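# Mount and tighten centrifuge rotor, or tag it HOLD

## Task

The date is 11 July 2030. Read the rotor's use-by date from the card on the centrifuge. If that date has not passed, lower the rotor until it sits fully down on the centrifuge drive, then thread the knob onto the shaft's end, run it down until it meets the rotor, and tighten it firmly. If the date has passed, do not mount the rotor: leave it where it is and set the HOLD block on top of it. In either case the rotor must never be dropped.

## Robot and tools

Robot: two arms, left_arm and right_arm, each with a two-finger gripper (Robotiq 2F-85 style, 85 mm full opening). Calibrated root poses in the scene frame: left_arm at (+0.030, +0.455, 0) m, quat_wxyz (+1.000, 0, 0, +0.009); right_arm at (+0.029, -0.641, 0) m, quat_wxyz (+1.000, 0, 0, +0.003).

Frames. Scene frame: origin at table-top height, halfway between the two nominal bases; +z up, +x out over the table, left_arm toward +y. Left and right in the images do not match the arm names. Each arm's hand positions, quaternions, velocities and targets are given in that arm's own base frame. Fixed cameras and the table use the scene frame. Gripper axes: fingers point along +z, close along y. end_effector_position is the pad midpoint when closed; closed fingertips reach about 19 mm past it (6 mm when fully open). The camera block sticks out about 10 cm toward the gripper's +x. Reported poses may be off by a few cm.

Command row (used by execute_actions and move): always 20 plain numbers, covering both arms even when only one moves. Order: left x, y, z, qw, qx, qy, qz, left gripper position, force_limit, speed, then the same ten for the right arm. x, y, z are an absolute target for end_effector_position in metres, and the quaternion (w first) an absolute target orientation, both in that arm's base frame. The last three numbers of each half lie in [-1, 1]. Gripper position: +1 fully open (85 mm), about -0.8 pads touching, -1 closes until blocked. force_limit sets motor push; speed sets closing rate (about 20 mm/s at -1, 85 at 0, 150 at +1); both start at +1. A fast close starting a cm or more wider than the part gives roughly 200 to 245 N per pad; a slow close at force_limit -1 only about 30 N. To hold an arm still, repeat its last reported pose and its last gripper numbers every call; for steady orientation repeat the same commanded quaternion rather than copying drifting readings.

execute_actions(actions, cameras): actions is a list of actions; each action is a table of up to 15 rows, one per 1/30 s step; a short table repeats its last row. Any target more than 0.6 m from the gripper's current position along any of its axes gets the action refused for both arms; a malformed first action voids the whole call. An empty list just returns state and images. cameras: names to show; omitted/null/["all"] gives all, [] none.

move(target, speed, blend, blocking, cameras): straight-line paths for both grippers from their Hand target to the row(s) in target (one 20-number row, or up to 15 rows). speed in m/s, 0.002 to 3.2, default 0.25 (turning up to twice that in rad/s); one value or one per row. blend in m rounds corners between rows; 0 stops at each. Moves are capped at 10 s, do not avoid obstacles, and the hand lags and strays more at high speed. Finger changes on later rows happen after arrival at rest. blocking=false returns after about 0.5 s while the move continues; a new move replaces it. The result adds a move: line such as done, off_target, moving, held or fault, plus limits (paced = pose clipped, held = steps withheld). Done/off_target say nothing about contact.

wait(seconds 0 to 10): lets the scene run with last commands held. stop(): brakes the running move; fingers keep going. zoom_image(camera, region [x0, y0, x1, y1] in pixels, at most 504 x 504): closer look from a camera's latest image; use it to read the card's date. read_manual(section="licences") returns licence texts only. finished_scene(scene=1) ends the scene permanently; the result should then stand on its own.

Results: per arm Joint positions, Joint velocities (may read "within noise"), joint torques (whole drive output, offset and noisy, positive toward larger joint angle), end_effector_position and quat, Hand target, Tool commands, and gripper lines. object_status: 0 moving, 1 stopped while opening, 2 stopped while closing (a grip), 3 reached requested position or pads met. position_measured is in counts: 3 fully open, about 78 at 60 mm, 130 at 40 mm, 180 at 20 mm, 230 pads together. A new position number (change of 0.01 or more) is needed before new force_limit or speed take effect. Cameras: cam_head_left, cam_head_right, cam_low, cam_left_wrist, cam_right_wrist, all 672x504; calibration is given for each.

Controller notes: commanded orientation is clipped to within 32 degrees of the current one per step; joint speed limits 2.09, 2.62, 3.14 rad/s; motion trails commands by about 0.15 s. Avoid paths close to an arm's own base. A clearance check withholds commands that bring the arms too near each other.

Avoid: dropping the rotor or letting anything leave the table; hitting fixed or heavy things; pressing past a firm contact (arms are stiff). Net outside force of about 150 N, or joint contact torque over 313 (shoulders), 142 (elbow) or 53.2 N m (wrists), stops that arm for 10 s; release a grip first if it pins the arm. Collisions or gripping between the two arms can end the scene. Don't squeeze hard on parts still resting on something, and watch for MOTOR HOT lines from long loaded or stretched holds. Loose objects may occasionally be nudged.

Each tool is called as name(argument=value, ...) on one line, values as JSON.

## Session

execute_actions(actions=[])

Scene clock: 0.00 s.
left_arm: end_effector_position=(+0.5409, -0.7983, +0.3455) position_measured=3 object_status=3 end_effector_quat_wxyz=(-0.071, +0.986, +0.106, +0.104) | right_arm: end_effector_position=(+0.5396, +0.0588, +0.3981) position_measured=3 object_status=3 end_effector_quat_wxyz=(-0.136, +0.769, +0.514, +0.355)
Joint positions: left_arm=[1.912 -1.095 1.297 -1.68 -1.336 1.687] | right_arm=[2.493 -2.023 2.283 -1.799 -0.792 1.302]
Joint velocities: within noise
Joint torques (N m): no reading
Hand target: left_arm +0.5409, -0.7983, +0.3455; -0.071, +0.986, +0.106, +0.104 | right_arm +0.5396, +0.0588, +0.3981; -0.136, +0.769, +0.514, +0.355
Tool commands: left_gripper/position=+1.0 left_gripper/force_limit=+1.0 left_gripper/speed=+1.0 right_gripper/position=+1.0 right_gripper/force_limit=+1.0 right_gripper/speed=+1.0

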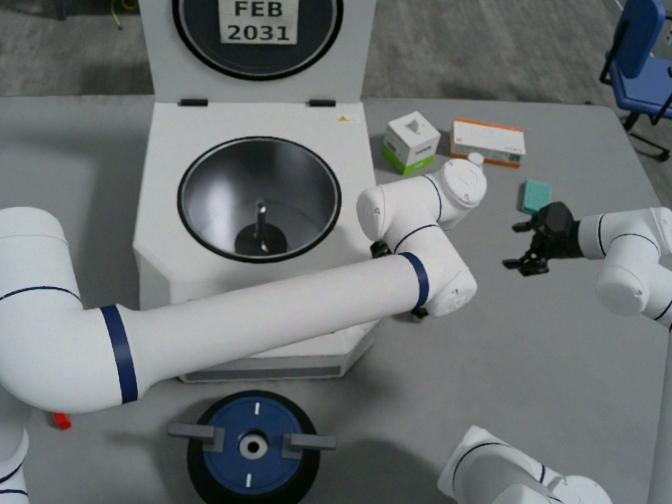

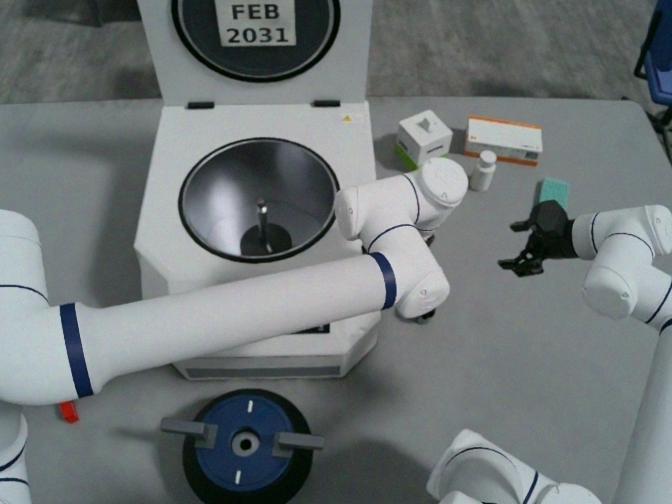

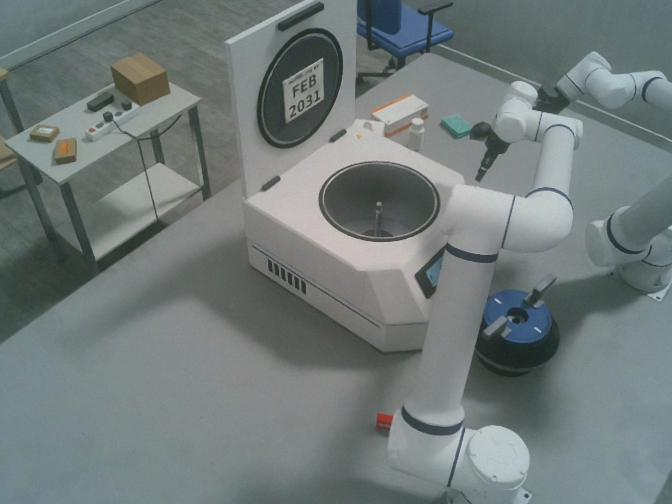

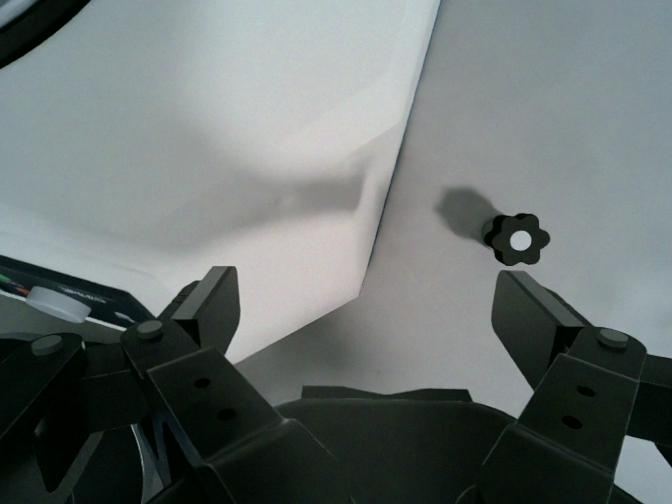

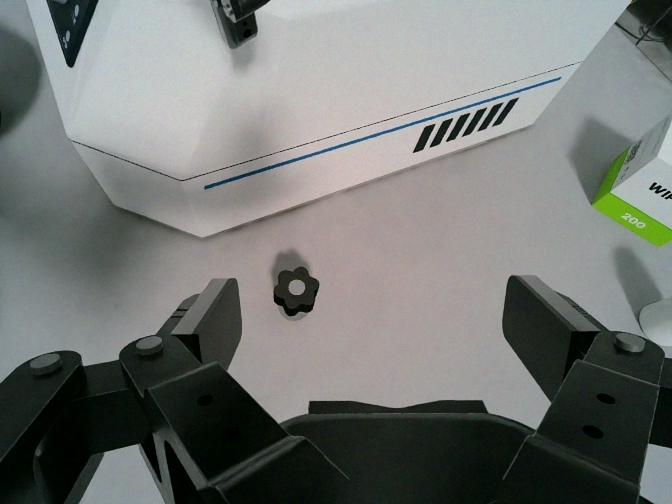

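zoom_image(camera="cam_low", region=[250, 40, 350, 140])

zoom_image(camera="cam_head_left", region=[160, 0, 360, 150])

zoom_image(camera="cam_head_left", region=[140, 360, 392, 504])

Scaled by 5.040.

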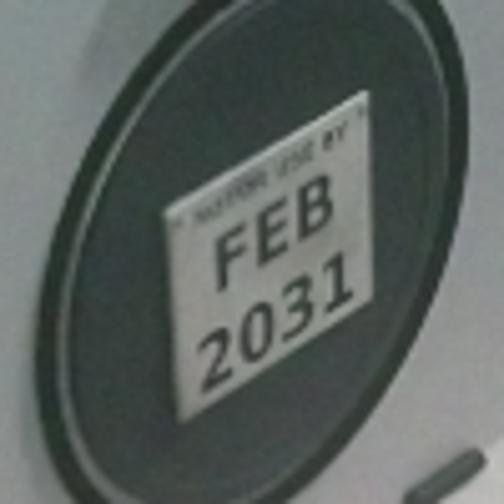

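Scaled by 2.520.

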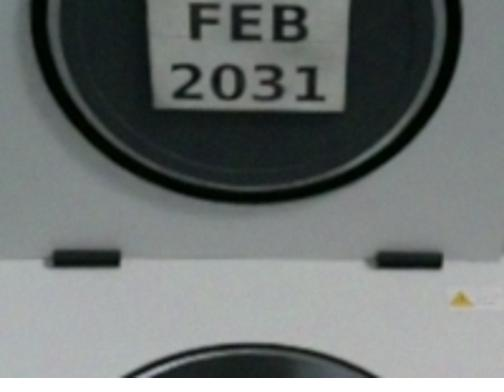

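Scaled by 2.000.

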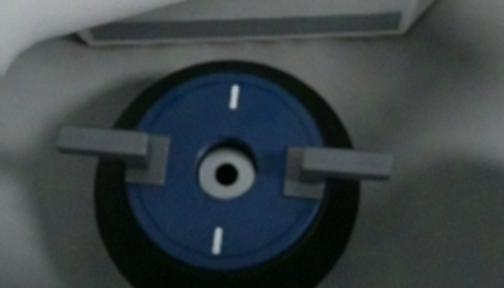

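zoom_image(camera="cam_low", region=[450, 250, 590, 390])

zoom_image(camera="cam_low", region=[300, 140, 460, 260])

zoom_image(camera="cam_right_wrist", region=[240, 230, 360, 330])

zoom_image(camera="cam_head_right", region=[170, 130, 350, 270])

zoom_image(camera="cam_left_wrist", region=[420, 170, 580, 290])

Scaled by 3.600.

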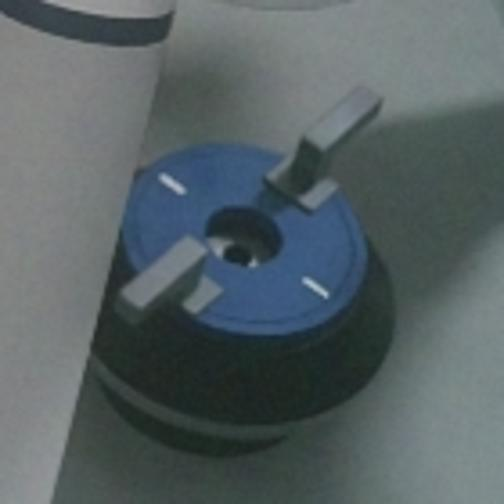

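Scaled by 3.150.

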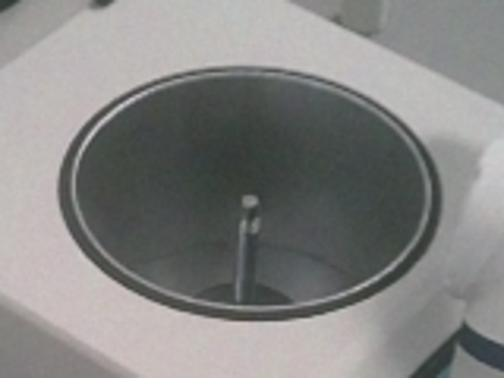

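Scaled by 4.200.

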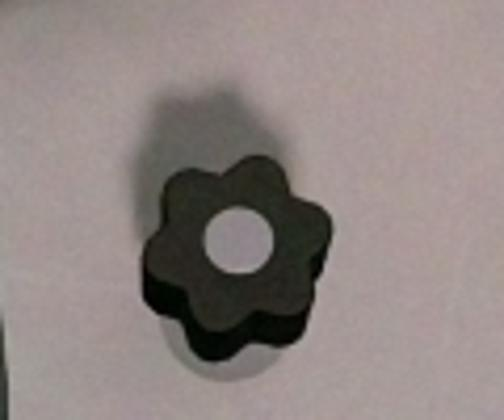

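Scaled by 2.800.

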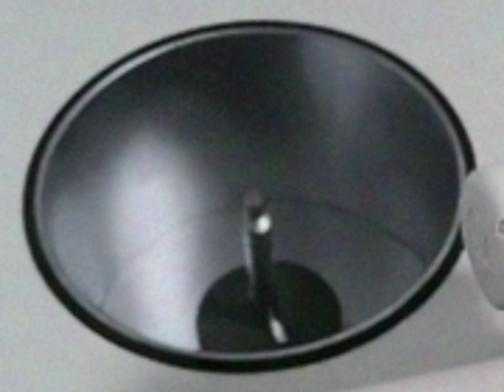

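Scaled by 3.150.

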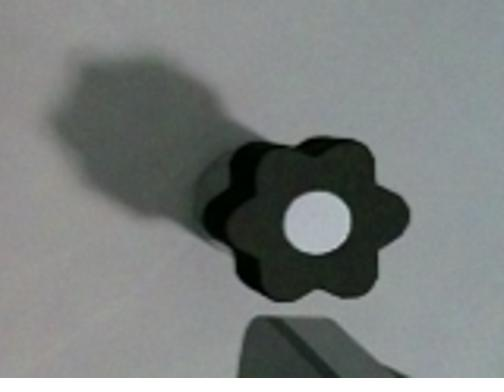

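move(target=[0.214, -0.334, 0.50, 0, 0.7071, 0.7071, 0, 1, 1, 1, 0.5396, 0.0588, 0.3981, -0.136, 0.769, 0.514, 0.355, 1, 1, 1], speed=0.35)

Scene clock: 8.57 s.
left_arm: end_effector_position=(+0.2140, -0.3340, +0.5000) position_measured=3 object_status=3 end_effector_quat_wxyz=(+0.000, +0.707, +0.707, +0.000) | right_arm: end_effector_position=(+0.5396, +0.0588, +0.3981) position_measured=3 object_status=3 end_effector_quat_wxyz=(-0.136, +0.769, +0.514, +0.355)
Joint positions: left_arm=[1.677 -2.138 2.022 -1.455 -1.571 0.106] | right_arm=[2.493 -2.023 2.283 -1.799 -0.791 1.302]
Joint torques (N m): left_arm=[-14.01 -27.9 -45.34 -1.28 1.78 -1.61] | right_arm=[-9.77 -13.8 -37.24 -3.61 3.56 3.04]
Hand target: left_arm +0.2140, -0.3340, +0.5000; +0.000, +0.707, +0.707, +0.000 | right_arm +0.5396, +0.0588, +0.3981; -0.136, +0.769, +0.514, +0.355
Off the commanded pose: left_arm 0.000 m, 0 deg | right_arm 0.000 m, 0 deg.
move: done
camera_calibration:
cam_left_wrist: T_world_to_cam=[[0.999815, 0.0035652, -0.0188858, -0.191352], [0.0097952, -0.939971, 0.341114, -0.470028], [-0.016536, -0.341236, -0.939832, 0.485067], [0, 0, 0, 1]] pos_world=[0.203942, -0.275608, 0.612601]
cam_right_wrist: T_world_to_cam=[[0.883693, -0.44407, 0.147948, -0.499722], [-0.35273, -0.839575, -0.413153, 0.425668], [0.307682, 0.312914, -0.898564, 0.299656], [0, 0, 0, 1]] pos_world=[0.499548, 0.0417024, 0.519059]

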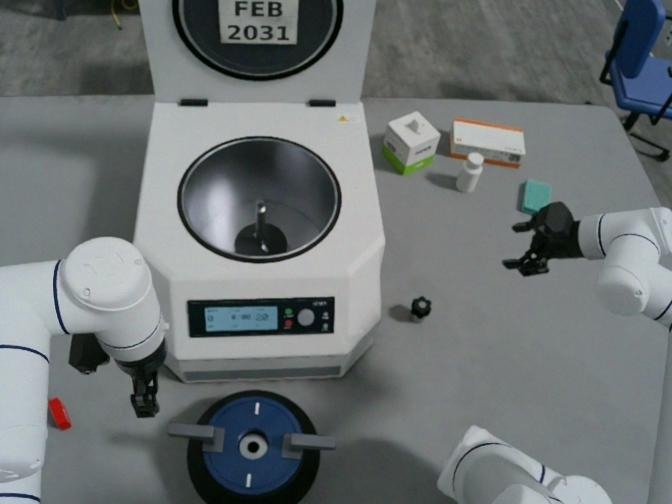

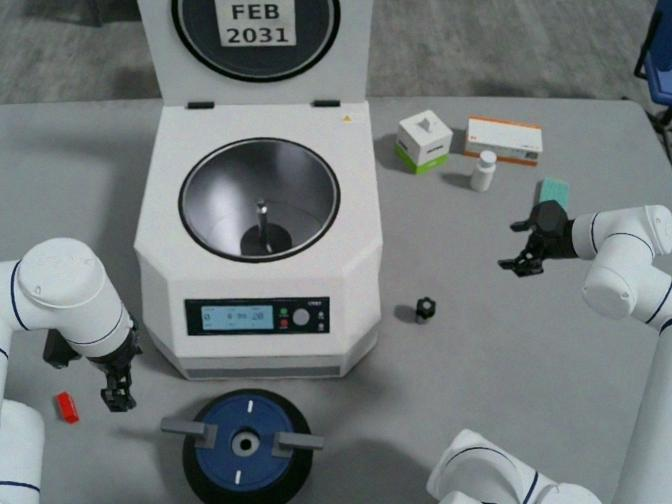

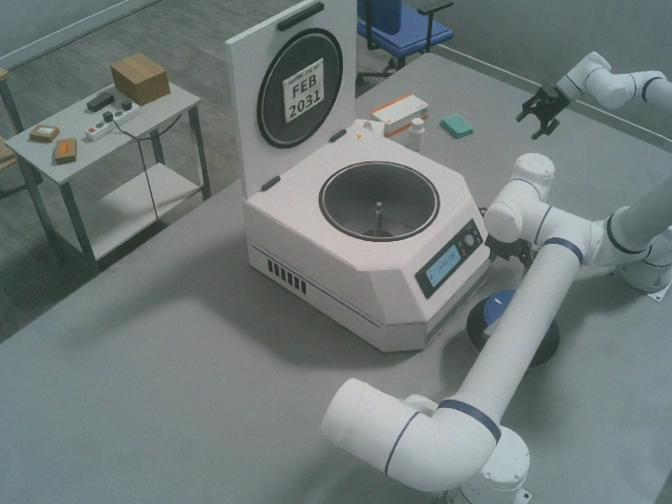

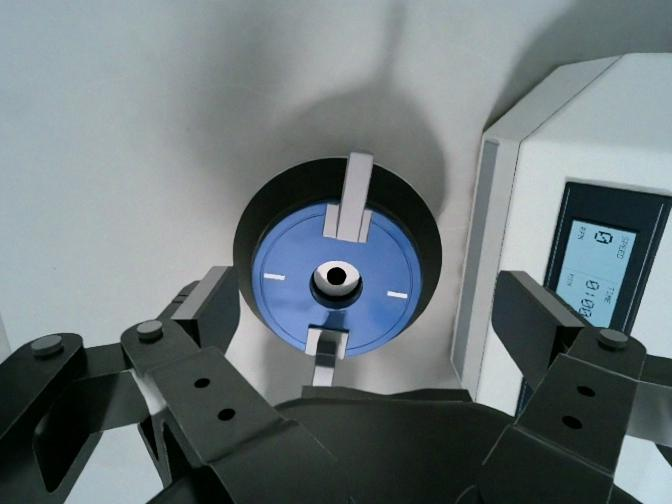

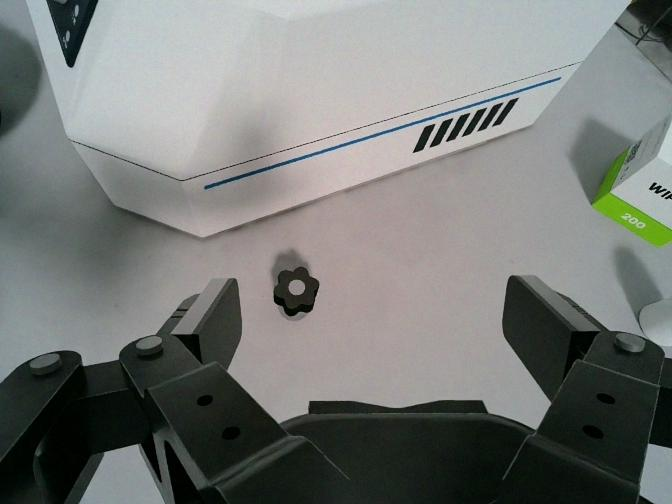

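zoom_image(camera="cam_left_wrist", region=[210, 130, 470, 400])

Scaled by 1.867.

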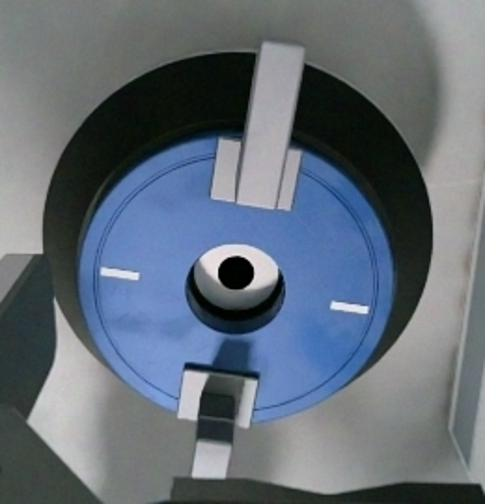

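move(target=[[0.214, -0.334, 0.50, 0, 0.7071, 0.7071, 0, 1, 1, 1, 0.60, 0.25, 0.52, 0, 0, 1, 0, 1, 1, 1], [0.214, -0.334, 0.50, 0, 0.7071, 0.7071, 0, 1, 1, 1, 0.759, 0.4465, 0.55, 0, 0.7071, -0.7071, 0, 1, 1, 1]], speed=0.4, blend=0.05)

Scene clock: 14.47 s.
left_arm: end_effector_position=(+0.2140, -0.3340, +0.5000) position_measured=3 object_status=3 end_effector_quat_wxyz=(+0.000, +0.707, +0.707, +0.000) | right_arm: end_effector_position=(+0.7590, +0.4465, +0.5500) position_measured=3 object_status=3 end_effector_quat_wxyz=(+0.000, +0.707, -0.707, +0.000)
Joint positions: left_arm=[1.677 -2.138 2.022 -1.455 -1.571 0.106] | right_arm=[3.47 -1.282 1.203 -1.492 -1.571 -1.242]
Joint torques (N m): left_arm=[-14.64 -27.32 -45.16 -1.32 1.69 -1.88] | right_arm=[11.18 -42.19 -55.71 -0.76 2.33 -3.41]
Hand target: left_arm +0.2140, -0.3340, +0.5000; +0.000, +0.707, +0.707, +0.000 | right_arm +0.7590, +0.4465, +0.5500; +0.000, +0.707, -0.707, +0.000
Off the commanded pose: left_arm 0.000 m, 0 deg | right_arm 0.000 m, 0 deg.
move: done
camera_calibration:
cam_left_wrist: T_world_to_cam=[[0.999814, 0.00365888, -0.0189207, -0.191305], [0.00989516, -0.93997, 0.341112, -0.469954], [-0.0165368, -0.341236, -0.939832, 0.485101], [0, 0, 0, 1]] pos_world=[0.203942, -0.275508, 0.612601]
cam_right_wrist: T_world_to_cam=[[-0.999916, 0.0128848, 0.00116386, 0.762394], [0.0125421, 0.943377, 0.331484, -0.591585], [0.00317316, 0.331471, -0.94346, 0.494828], [0, 0, 0, 1]] pos_world=[0.76818, 0.384244, 0.662064]

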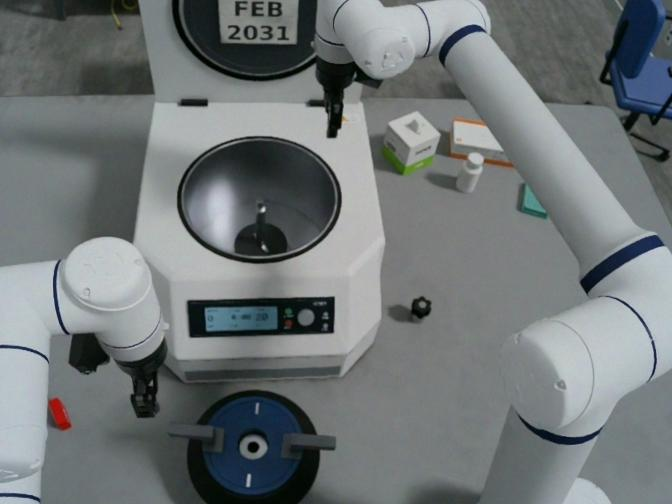

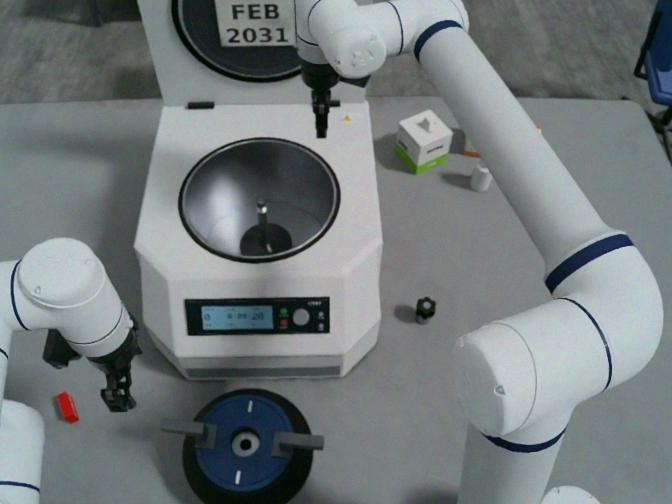

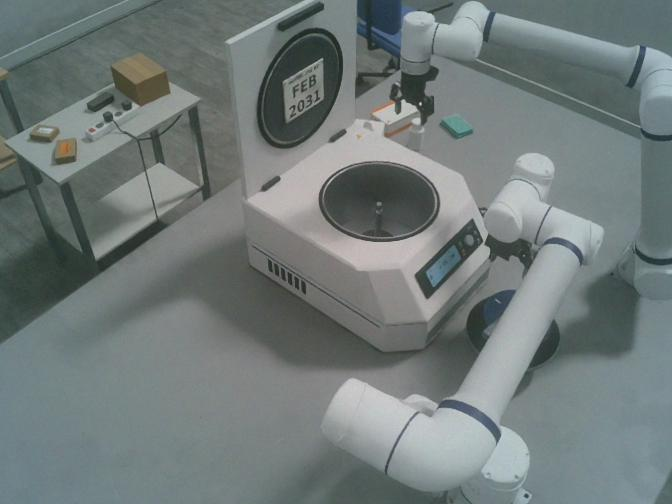

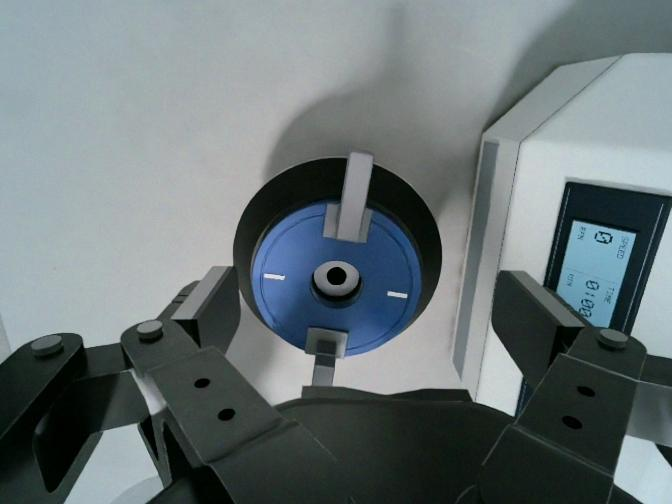

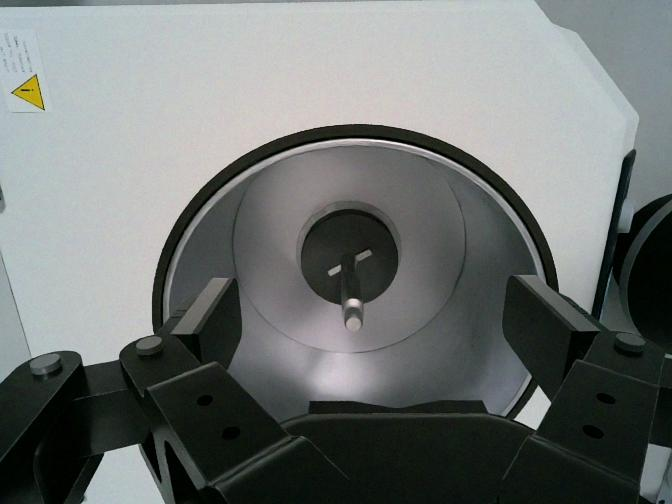

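zoom_image(camera="cam_right_wrist", region=[280, 190, 420, 345])

Scaled by 3.252.

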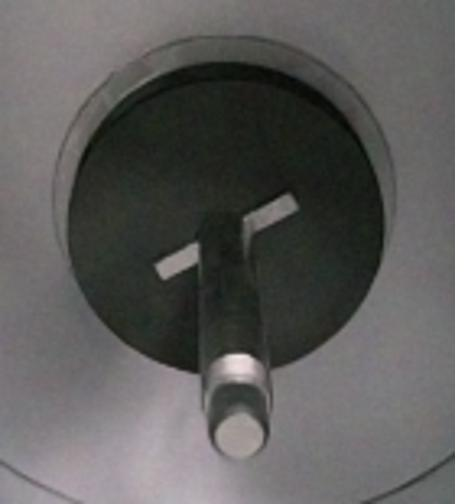

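move(target=[0.2152, -0.3555, 0.415, 0, 0.7589, 0.6512, 0, 1, 1, 1, 0.759, 0.4465, 0.55, 0, 0.7071, -0.7071, 0, 1, 1, 1], speed=0.25, cameras=["cam_left_wrist", "cam_head_left"])

zoom_image(camera="cam_left_wrist", region=[200, 90, 480, 370])

Scene clock: 18.77 s.
left_arm: end_effector_position=(+0.2152, -0.3555, +0.4151) position_measured=3 object_status=3 end_effector_quat_wxyz=(+0.000, +0.759, +0.651, +0.000) | right_arm: end_effector_position=(+0.7590, +0.4465, +0.5500) position_measured=3 object_status=3 end_effector_quat_wxyz=(+0.000, +0.707, -0.707, +0.000)
Joint positions: left_arm=[1.674 -2.104 2.156 -1.623 -1.571 0.255] | right_arm=[3.47 -1.282 1.203 -1.492 -1.571 -1.242]
Joint torques (N m): left_arm=[14.86 14.39 -45.13 -9.68 -1.39 3.13] | right_arm=[13.78 -45.44 -53.13 -1.05 2.18 -3.05]
Hand target: left_arm +0.2152, -0.3555, +0.4150; +0.000, +0.759, +0.651, +0.000 | right_arm +0.7590, +0.4465, +0.5500; +0.000, +0.707, -0.707, +0.000
Off the commanded pose: left_arm 0.000 m, 0 deg | right_arm 0.000 m, 0 deg.
move: done
camera_calibration:
cam_left_wrist: T_world_to_cam=[[0.988789, -0.148122, -0.0188464, -0.245653], [-0.132901, -0.930584, 0.341102, -0.427152], [-0.0680629, -0.334773, -0.939837, 0.411378], [0, 0, 0, 1]] pos_world=[0.21413, -0.29617, 0.527701]
Images, in order (width x height): cam_head_left 672x504, cam_left_wrist 672x504.

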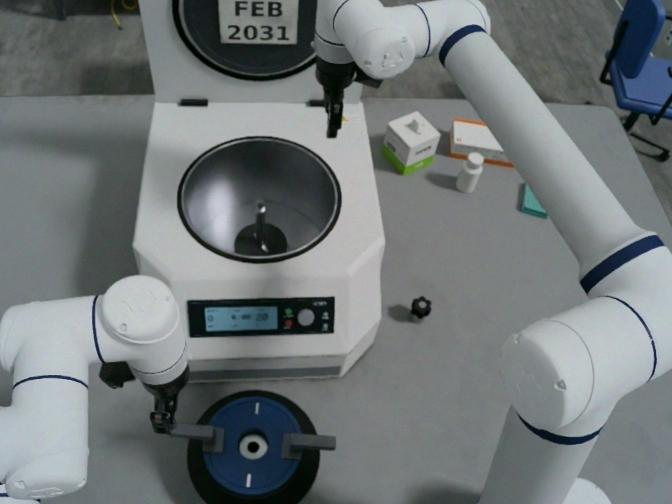

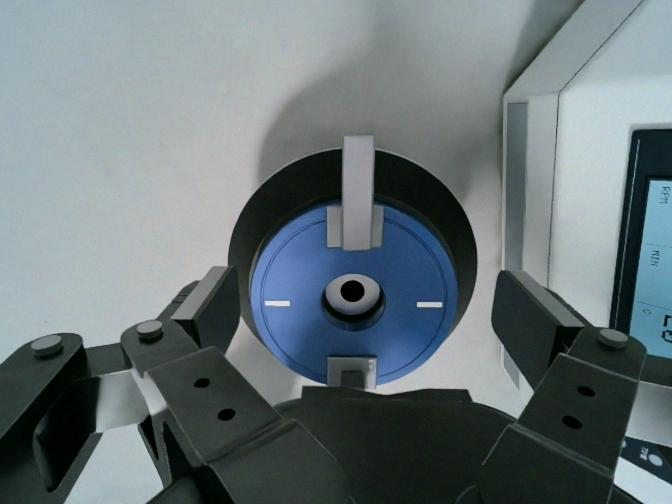

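Scaled by 1.800.

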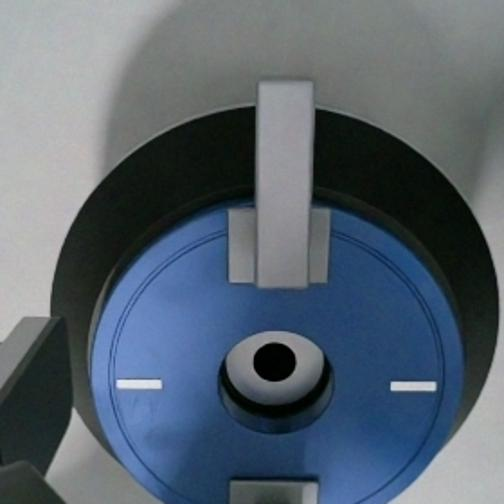

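move(target=[0.2152, -0.3555, 0.415, 0, 0.7589, 0.6512, 0, 1, 1, 1, 0.8099, 0.4773, 0.525, 0, 0.8563, -0.5165, 0, 1, 1, 1], speed=0.25, cameras=["cam_right_wrist"])

zoom_image(camera="cam_right_wrist", region=[230, 160, 480, 410])

Scene clock: 22.53 s.
left_arm: end_effector_position=(+0.2152, -0.3555, +0.4150) position_measured=3 object_status=3 end_effector_quat_wxyz=(+0.000, +0.759, +0.651, +0.000) | right_arm: end_effector_position=(+0.8099, +0.4773, +0.5250) position_measured=3 object_status=3 end_effector_quat_wxyz=(+0.000, +0.856, -0.517, +0.000)
Joint positions: left_arm=[1.674 -2.104 2.156 -1.623 -1.571 0.255] | right_arm=[3.484 -1.178 1.105 -1.498 -1.571 -1.713]
Joint torques (N m): left_arm=[15.27 13.23 -45.23 -9.62 -1.44 3.22] | right_arm=[14.28 -53.94 -53.1 -1.03 1.91 -3.35]
Hand target: left_arm +0.2152, -0.3555, +0.4150; +0.000, +0.759, +0.651, +0.000 | right_arm +0.8099, +0.4773, +0.5250; +0.000, +0.856, -0.516, +0.000
Off the commanded pose: left_arm 0.000 m, 0 deg | right_arm 0.000 m, 0 deg.
move: done
camera_calibration:
cam_right_wrist: T_world_to_cam=[[-0.890461, -0.455058, 0.00117296, 0.947653], [-0.428983, 0.840291, 0.331488, -0.20618], [-0.151832, 0.294674, -0.943459, 0.603979], [0, 0, 0, 1]] pos_world=[0.847103, 0.426511, 0.637064]
Images, in order (width x height): cam_right_wrist 672x504.

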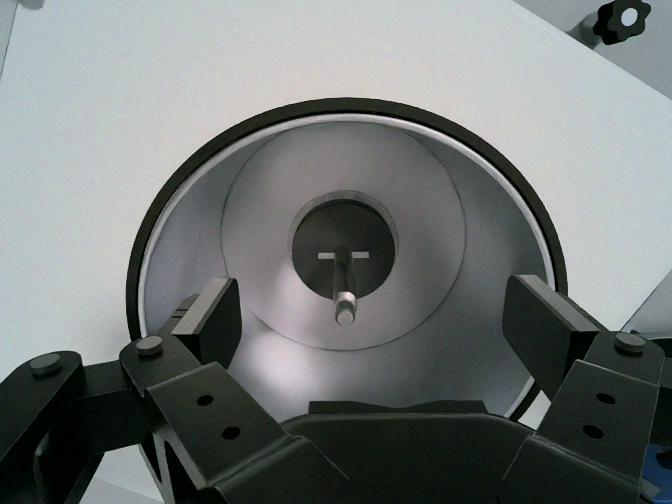

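Scaled by 2.016.

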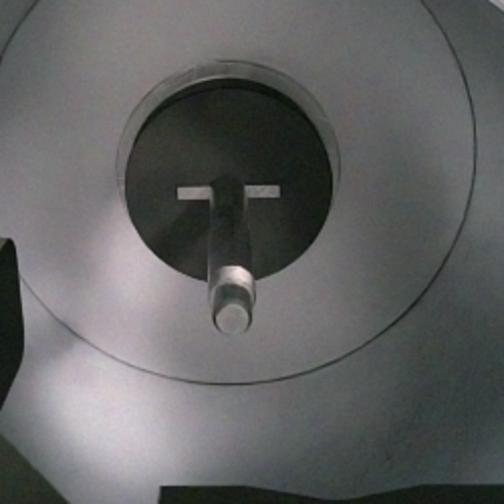

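move(target=[0.6802, -0.4051, 0.525, 0, 0.5165, 0.8563, 0, 1, 1, 1, 0.1943, 0.5011, 0.415, 0, 0.6571, -0.7538, 0, 1, 1, 1], speed=0.25, cameras=["cam_left_wrist", "cam_right_wrist", "cam_head_left"])

Scene clock: 26.73 s.
left_arm: end_effector_position=(+0.6801, -0.4051, +0.5250) position_measured=3 object_status=3 end_effector_quat_wxyz=(+0.000, +0.517, +0.856, +0.000) | right_arm: end_effector_position=(+0.1944, +0.5011, +0.4150) position_measured=3 object_status=3 end_effector_quat_wxyz=(+0.000, -0.657, +0.754, +0.000)
Joint positions: left_arm=[2.378 -1.436 1.436 -1.57 -1.571 0.322] | right_arm=[4.006 -1.859 2.017 -1.729 -1.571 -0.57]
Joint torques (N m): left_arm=[14.77 -81.22 -64.55 -1.38 -1.46 -1.95] | right_arm=[12.6 -27.08 -38.12 -3.51 -2.06 3.19]
Hand target: left_arm +0.6802, -0.4051, +0.5250; +0.000, +0.516, +0.856, +0.000 | right_arm +0.1943, +0.5011, +0.4150; +0.000, -0.657, +0.754, +0.000
Off the commanded pose: left_arm 0.000 m, 0 deg | right_arm 0.000 m, 0 deg.
move: done
camera_calibration:
cam_left_wrist: T_world_to_cam=[[0.882707, 0.469544, -0.0188586, -0.388213], [0.447122, -0.826853, 0.341167, -0.801545], [0.1446, -0.309583, -0.939813, 0.39525], [0, 0, 0, 1]] pos_world=[0.643914, -0.358115, 0.637601]
cam_right_wrist: T_world_to_cam=[[-0.988852, 0.148896, 0.0013098, 0.126886], [0.140906, 0.932876, 0.331493, -0.610942], [0.048136, 0.327982, -0.943457, 0.344168], [0, 0, 0, 1]] pos_world=[0.19499, 0.438159, 0.527064]
Images, in order (width x height): cam_head_left 672x504, cam_left_wrist 672x504, cam_right_wrist 672x504.

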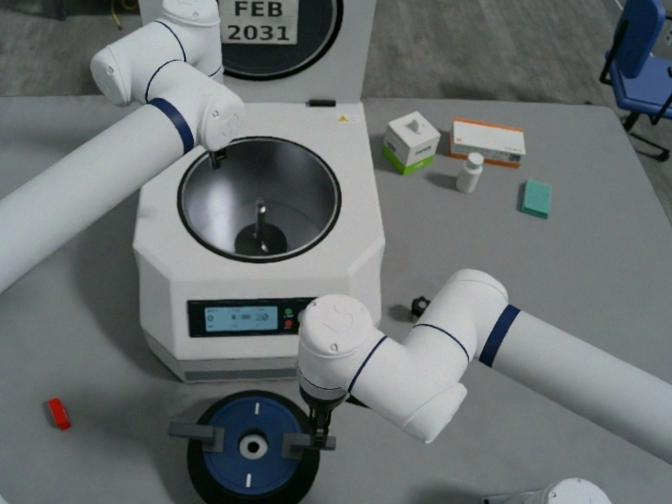

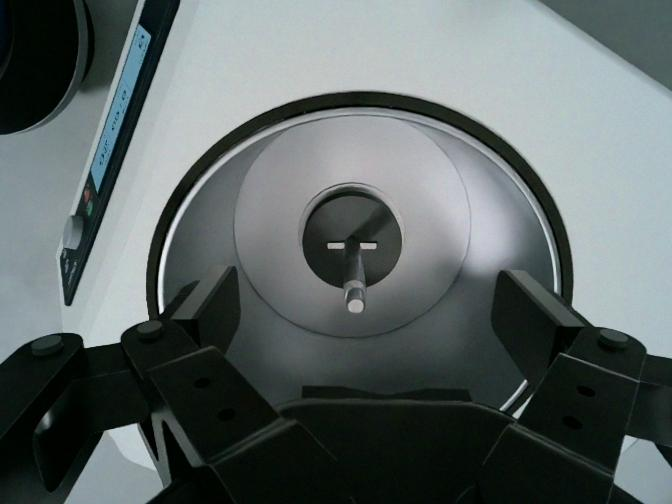

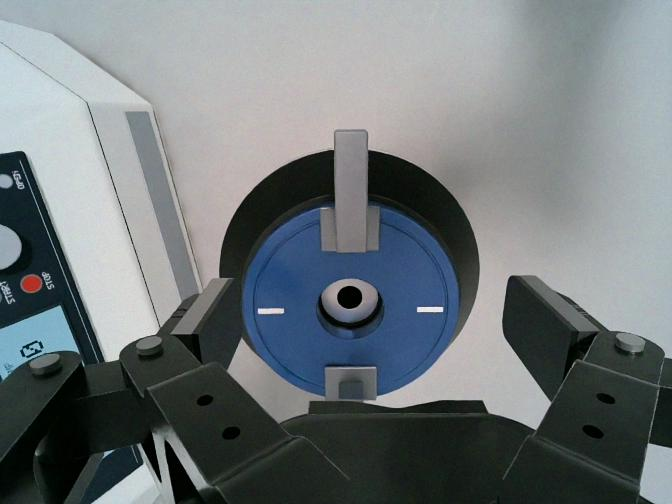

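zoom_image(camera="cam_left_wrist", region=[280, 170, 430, 320])

zoom_image(camera="cam_right_wrist", region=[225, 120, 475, 370])

Scaled by 3.360.

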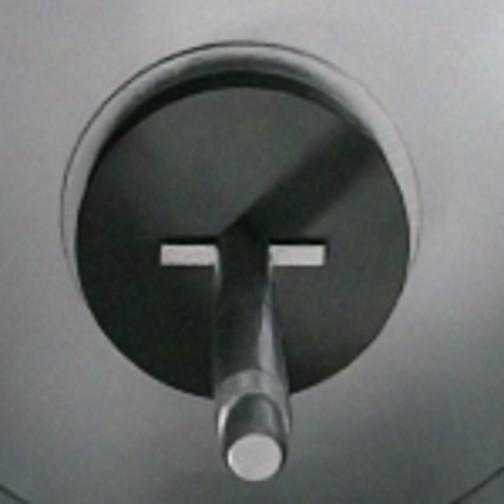

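Scaled by 2.016.

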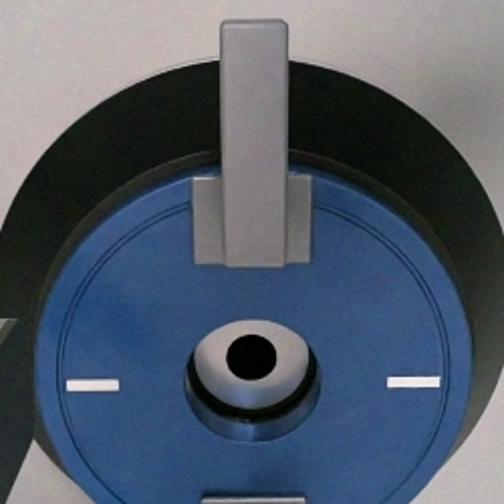

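move(target=[0.2167, -0.3478, 0.29, 0, 0.7570, 0.6534, 0, 1, 1, 1, 0.1889, 0.4934, 0.29, 0, 0.6567, -0.7541, 0, 1, 1, 1], speed=0.25, cameras=["cam_left_wrist", "cam_right_wrist", "cam_head_left"])

Scene clock: 31.40 s.
left_arm: end_effector_position=(+0.2168, -0.3478, +0.2900) position_measured=3 object_status=3 end_effector_quat_wxyz=(+0.000, +0.757, +0.653, +0.000) | right_arm: end_effector_position=(+0.1889, +0.4934, +0.2900) position_measured=3 object_status=3 end_effector_quat_wxyz=(+0.000, -0.657, +0.754, +0.000)
Joint positions: left_arm=[1.68 -2.072 2.364 -1.863 -1.571 0.256] | right_arm=[4.004 -1.811 2.211 -1.971 -1.571 -0.57]
Joint torques (N m): left_arm=[-15.1 -33.58 -42.84 -9.66 1.41 -2.13] | right_arm=[-16.67 -4.92 -34.48 -3.76 -2.18 -3.34]
Hand target: left_arm +0.2167, -0.3478, +0.2900; +0.000, +0.757, +0.653, +0.000 | right_arm +0.1889, +0.4934, +0.2900; +0.000, -0.657, +0.754, +0.000
Off the commanded pose: left_arm 0.000 m, 0 deg | right_arm 0.000 m, 0 deg.
move: done
camera_calibration:
cam_left_wrist: T_world_to_cam=[[0.989627, -0.142406, -0.0189321, -0.246562], [-0.12749, -0.931328, 0.341138, -0.378558], [-0.066212, -0.335186, -0.939823, 0.295937], [0, 0, 0, 1]] pos_world=[0.215337, -0.288479, 0.402601]
cam_right_wrist: T_world_to_cam=[[-0.988688, 0.149981, 0.00125504, 0.122278], [0.141913, 0.932732, 0.33147, -0.561666], [0.0485436, 0.327899, -0.943465, 0.228988], [0, 0, 0, 1]] pos_world=[0.189487, 0.43046, 0.402064]
Images, in order (width x height): cam_head_left 672x504, cam_left_wrist 672x504, cam_right_wrist 672x504.

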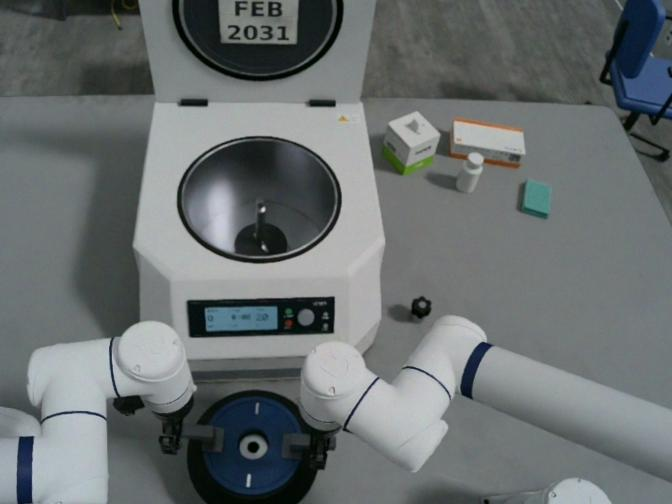

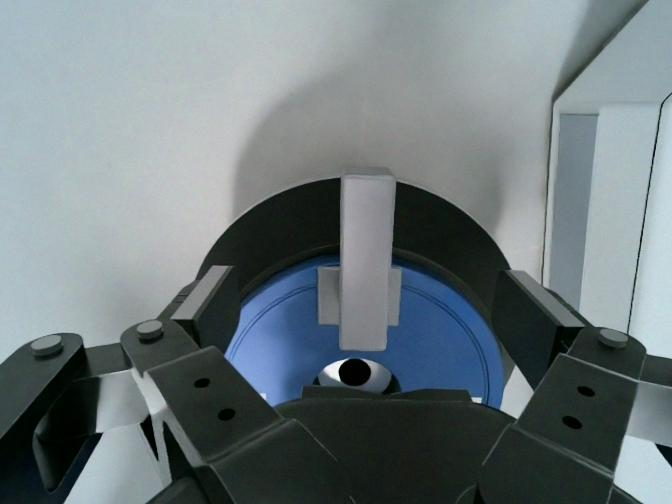

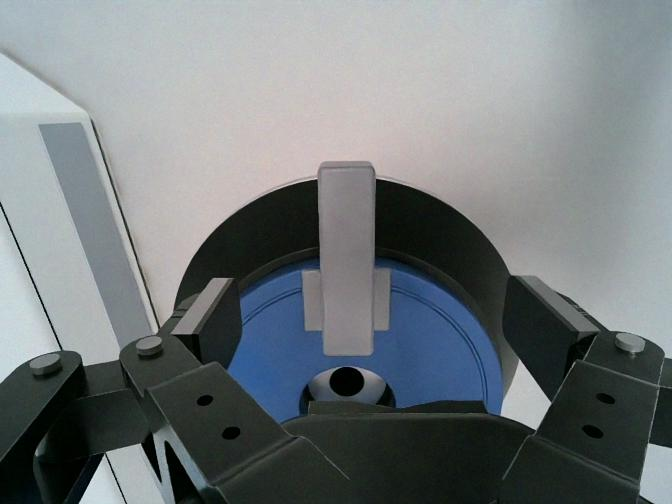

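zoom_image(camera="cam_right_wrist", region=[160, 150, 560, 360])

zoom_image(camera="cam_left_wrist", region=[160, 150, 560, 360])

Scaled by 1.260.

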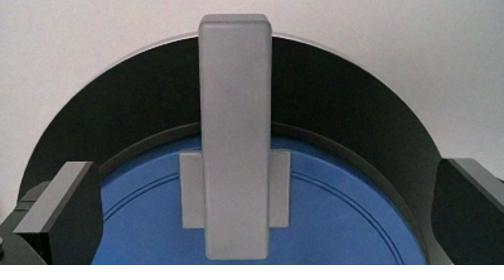

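Scaled by 1.260.

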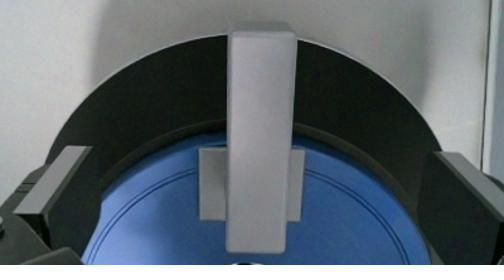

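move(target=[0.2185, -0.3481, 0.25, 0, 0.7570, 0.6534, 0, 1, 1, 1, 0.1951, 0.4925, 0.25, 0, 0.6567, -0.7541, 0, 1, 1, 1], speed=0.15, cameras=["cam_left_wrist", "cam_right_wrist"])

Scene clock: 33.80 s.
left_arm: end_effector_position=(+0.2185, -0.3481, +0.2501) position_measured=3 object_status=3 end_effector_quat_wxyz=(+0.000, +0.757, +0.653, +0.000) | right_arm: end_effector_position=(+0.1951, +0.4925, +0.2501) position_measured=3 object_status=3 end_effector_quat_wxyz=(+0.000, -0.657, +0.754, +0.000)
Joint positions: left_arm=[1.685 -2.037 2.422 -1.956 -1.571 0.261] | right_arm=[3.994 -1.773 2.261 -2.059 -1.571 -0.581]
Joint torques (N m): left_arm=[14.65 12.18 -41.57 -9.75 -0.92 3.35] | right_arm=[-16.89 -8.07 -33.75 -4.08 -1.92 -3.71]
Hand target: left_arm +0.2185, -0.3481, +0.2500; +0.000, +0.757, +0.653, +0.000 | right_arm +0.1951, +0.4925, +0.2500; +0.000, -0.657, +0.754, +0.000
Off the commanded pose: left_arm 0.000 m, 0 deg | right_arm 0.000 m, 0 deg.
move: done
camera_calibration:
cam_left_wrist: T_world_to_cam=[[0.989621, -0.142464, -0.0188048, -0.249105], [-0.127588, -0.931318, 0.341128, -0.364981], [-0.0661115, -0.335188, -0.939829, 0.25843], [0, 0, 0, 1]] pos_world=[0.217037, -0.288779, 0.362701]
cam_right_wrist: T_world_to_cam=[[-0.988688, 0.149981, 0.00125504, 0.128593], [0.141913, 0.932732, 0.33147, -0.548481], [0.0485436, 0.327899, -0.943465, 0.191338], [0, 0, 0, 1]] pos_world=[0.195687, 0.42956, 0.362164]
Images, in order (width x height): cam_left_wrist 672x504, cam_right_wrist 672x504.

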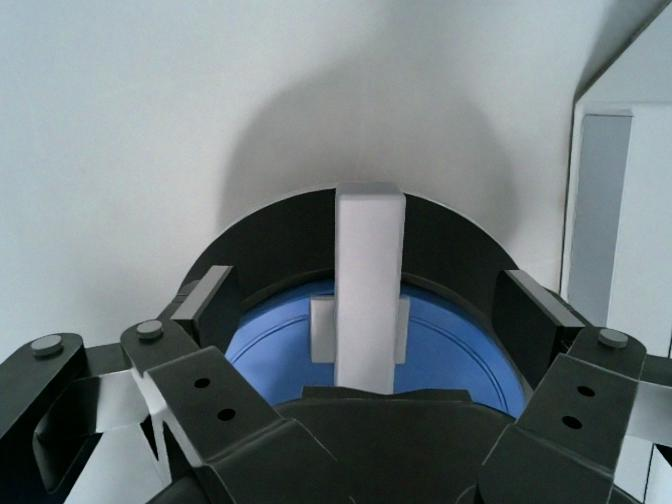

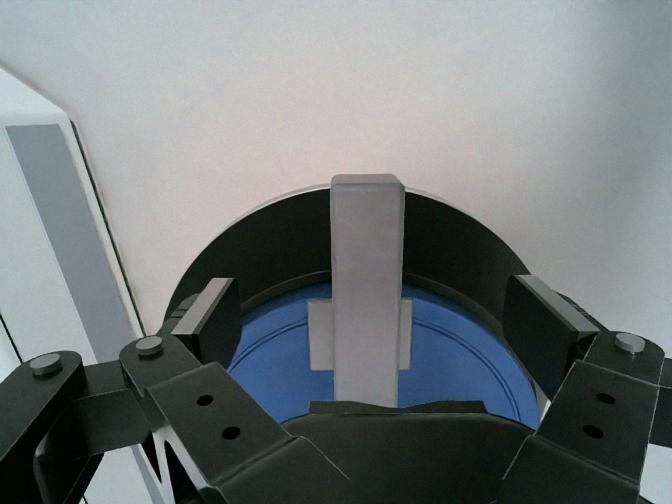

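move(target=[[0.2185, -0.3481, 0.217, 0, 0.7570, 0.6534, 0, 1, 1, 1, 0.1951, 0.4925, 0.217, 0, 0.6567, -0.7541, 0, 1, 1, 1], [0.2185, -0.3481, 0.217, 0, 0.7570, 0.6534, 0, 0.1, 0, -0.5, 0.1951, 0.4925, 0.217, 0, 0.6567, -0.7541, 0, 0.1, 0, -0.5]], speed=0.1, cameras=["cam_left_wrist", "cam_right_wrist"])

Scene clock: 36.40 s.
left_arm: end_effector_position=(+0.2185, -0.3481, +0.2170) position_measured=117 object_status=0 end_effector_quat_wxyz=(+0.000, +0.757, +0.653, +0.000) | right_arm: end_effector_position=(+0.1951, +0.4925, +0.2170) position_measured=117 object_status=0 end_effector_quat_wxyz=(+0.000, -0.657, +0.754, +0.000)
Joint positions: left_arm=[1.685 -2.002 2.469 -2.038 -1.571 0.261] | right_arm=[3.994 -1.737 2.3 -2.134 -1.571 -0.581]
Joint torques (N m): left_arm=[13.56 8.31 -39.64 -9.52 0.31 3.34] | right_arm=[2.3 -9.23 -33.29 -3.46 -0.71 2.77]
Hand target: left_arm +0.2185, -0.3481, +0.2170; +0.000, +0.757, +0.653, +0.000 | right_arm +0.1951, +0.4925, +0.2170; +0.000, -0.657, +0.754, +0.000
Off the commanded pose: left_arm 0.000 m, 0 deg | right_arm 0.000 m, 0 deg.
move: done
camera_calibration:
cam_left_wrist: T_world_to_cam=[[0.989615, -0.142498, -0.0188975, -0.249705], [-0.127588, -0.931314, 0.341139, -0.353692], [-0.0662111, -0.335186, -0.939823, 0.227342], [0, 0, 0, 1]] pos_world=[0.217037, -0.288779, 0.329601]
cam_right_wrist: T_world_to_cam=[[-0.988688, 0.149981, 0.00125504, 0.128635], [0.141913, 0.932732, 0.33147, -0.53751], [0.0485436, 0.327899, -0.943465, 0.160109], [0, 0, 0, 1]] pos_world=[0.195687, 0.42956, 0.329064]
Images, in order (width x height): cam_left_wrist 672x504, cam_right_wrist 672x504.

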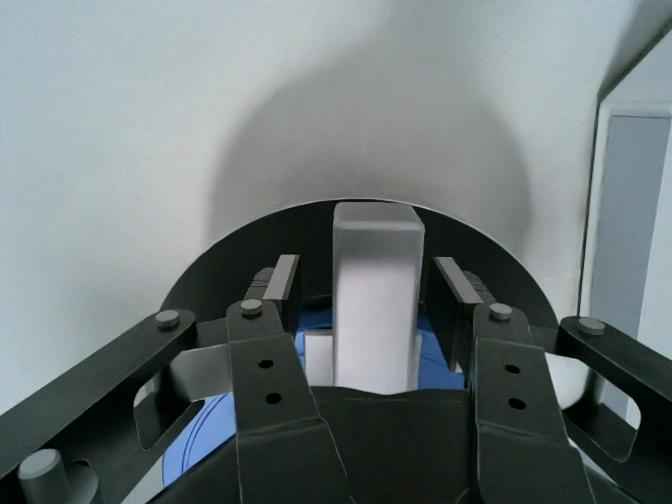

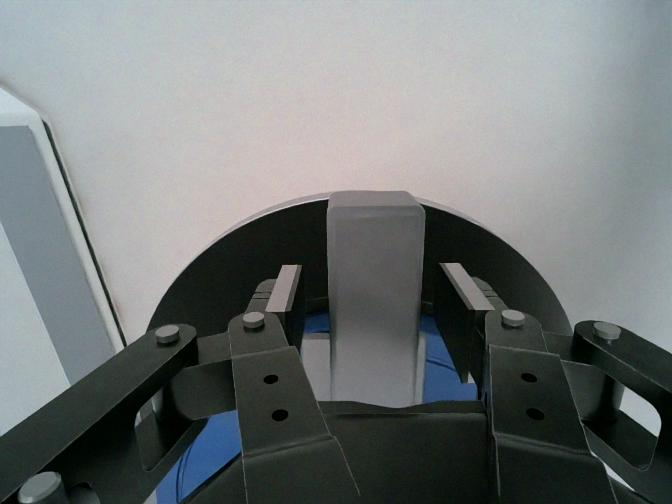

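zoom_image(camera="cam_left_wrist", region=[250, 180, 490, 420])

zoom_image(camera="cam_right_wrist", region=[250, 180, 490, 420])

Scaled by 2.100.

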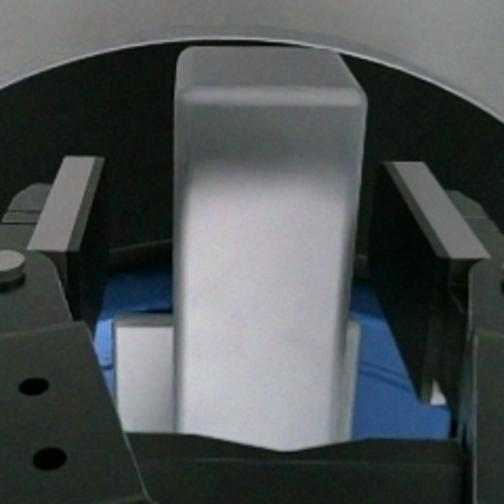

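Scaled by 2.100.

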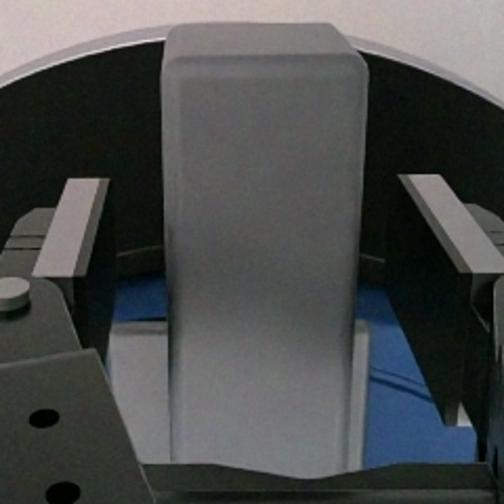

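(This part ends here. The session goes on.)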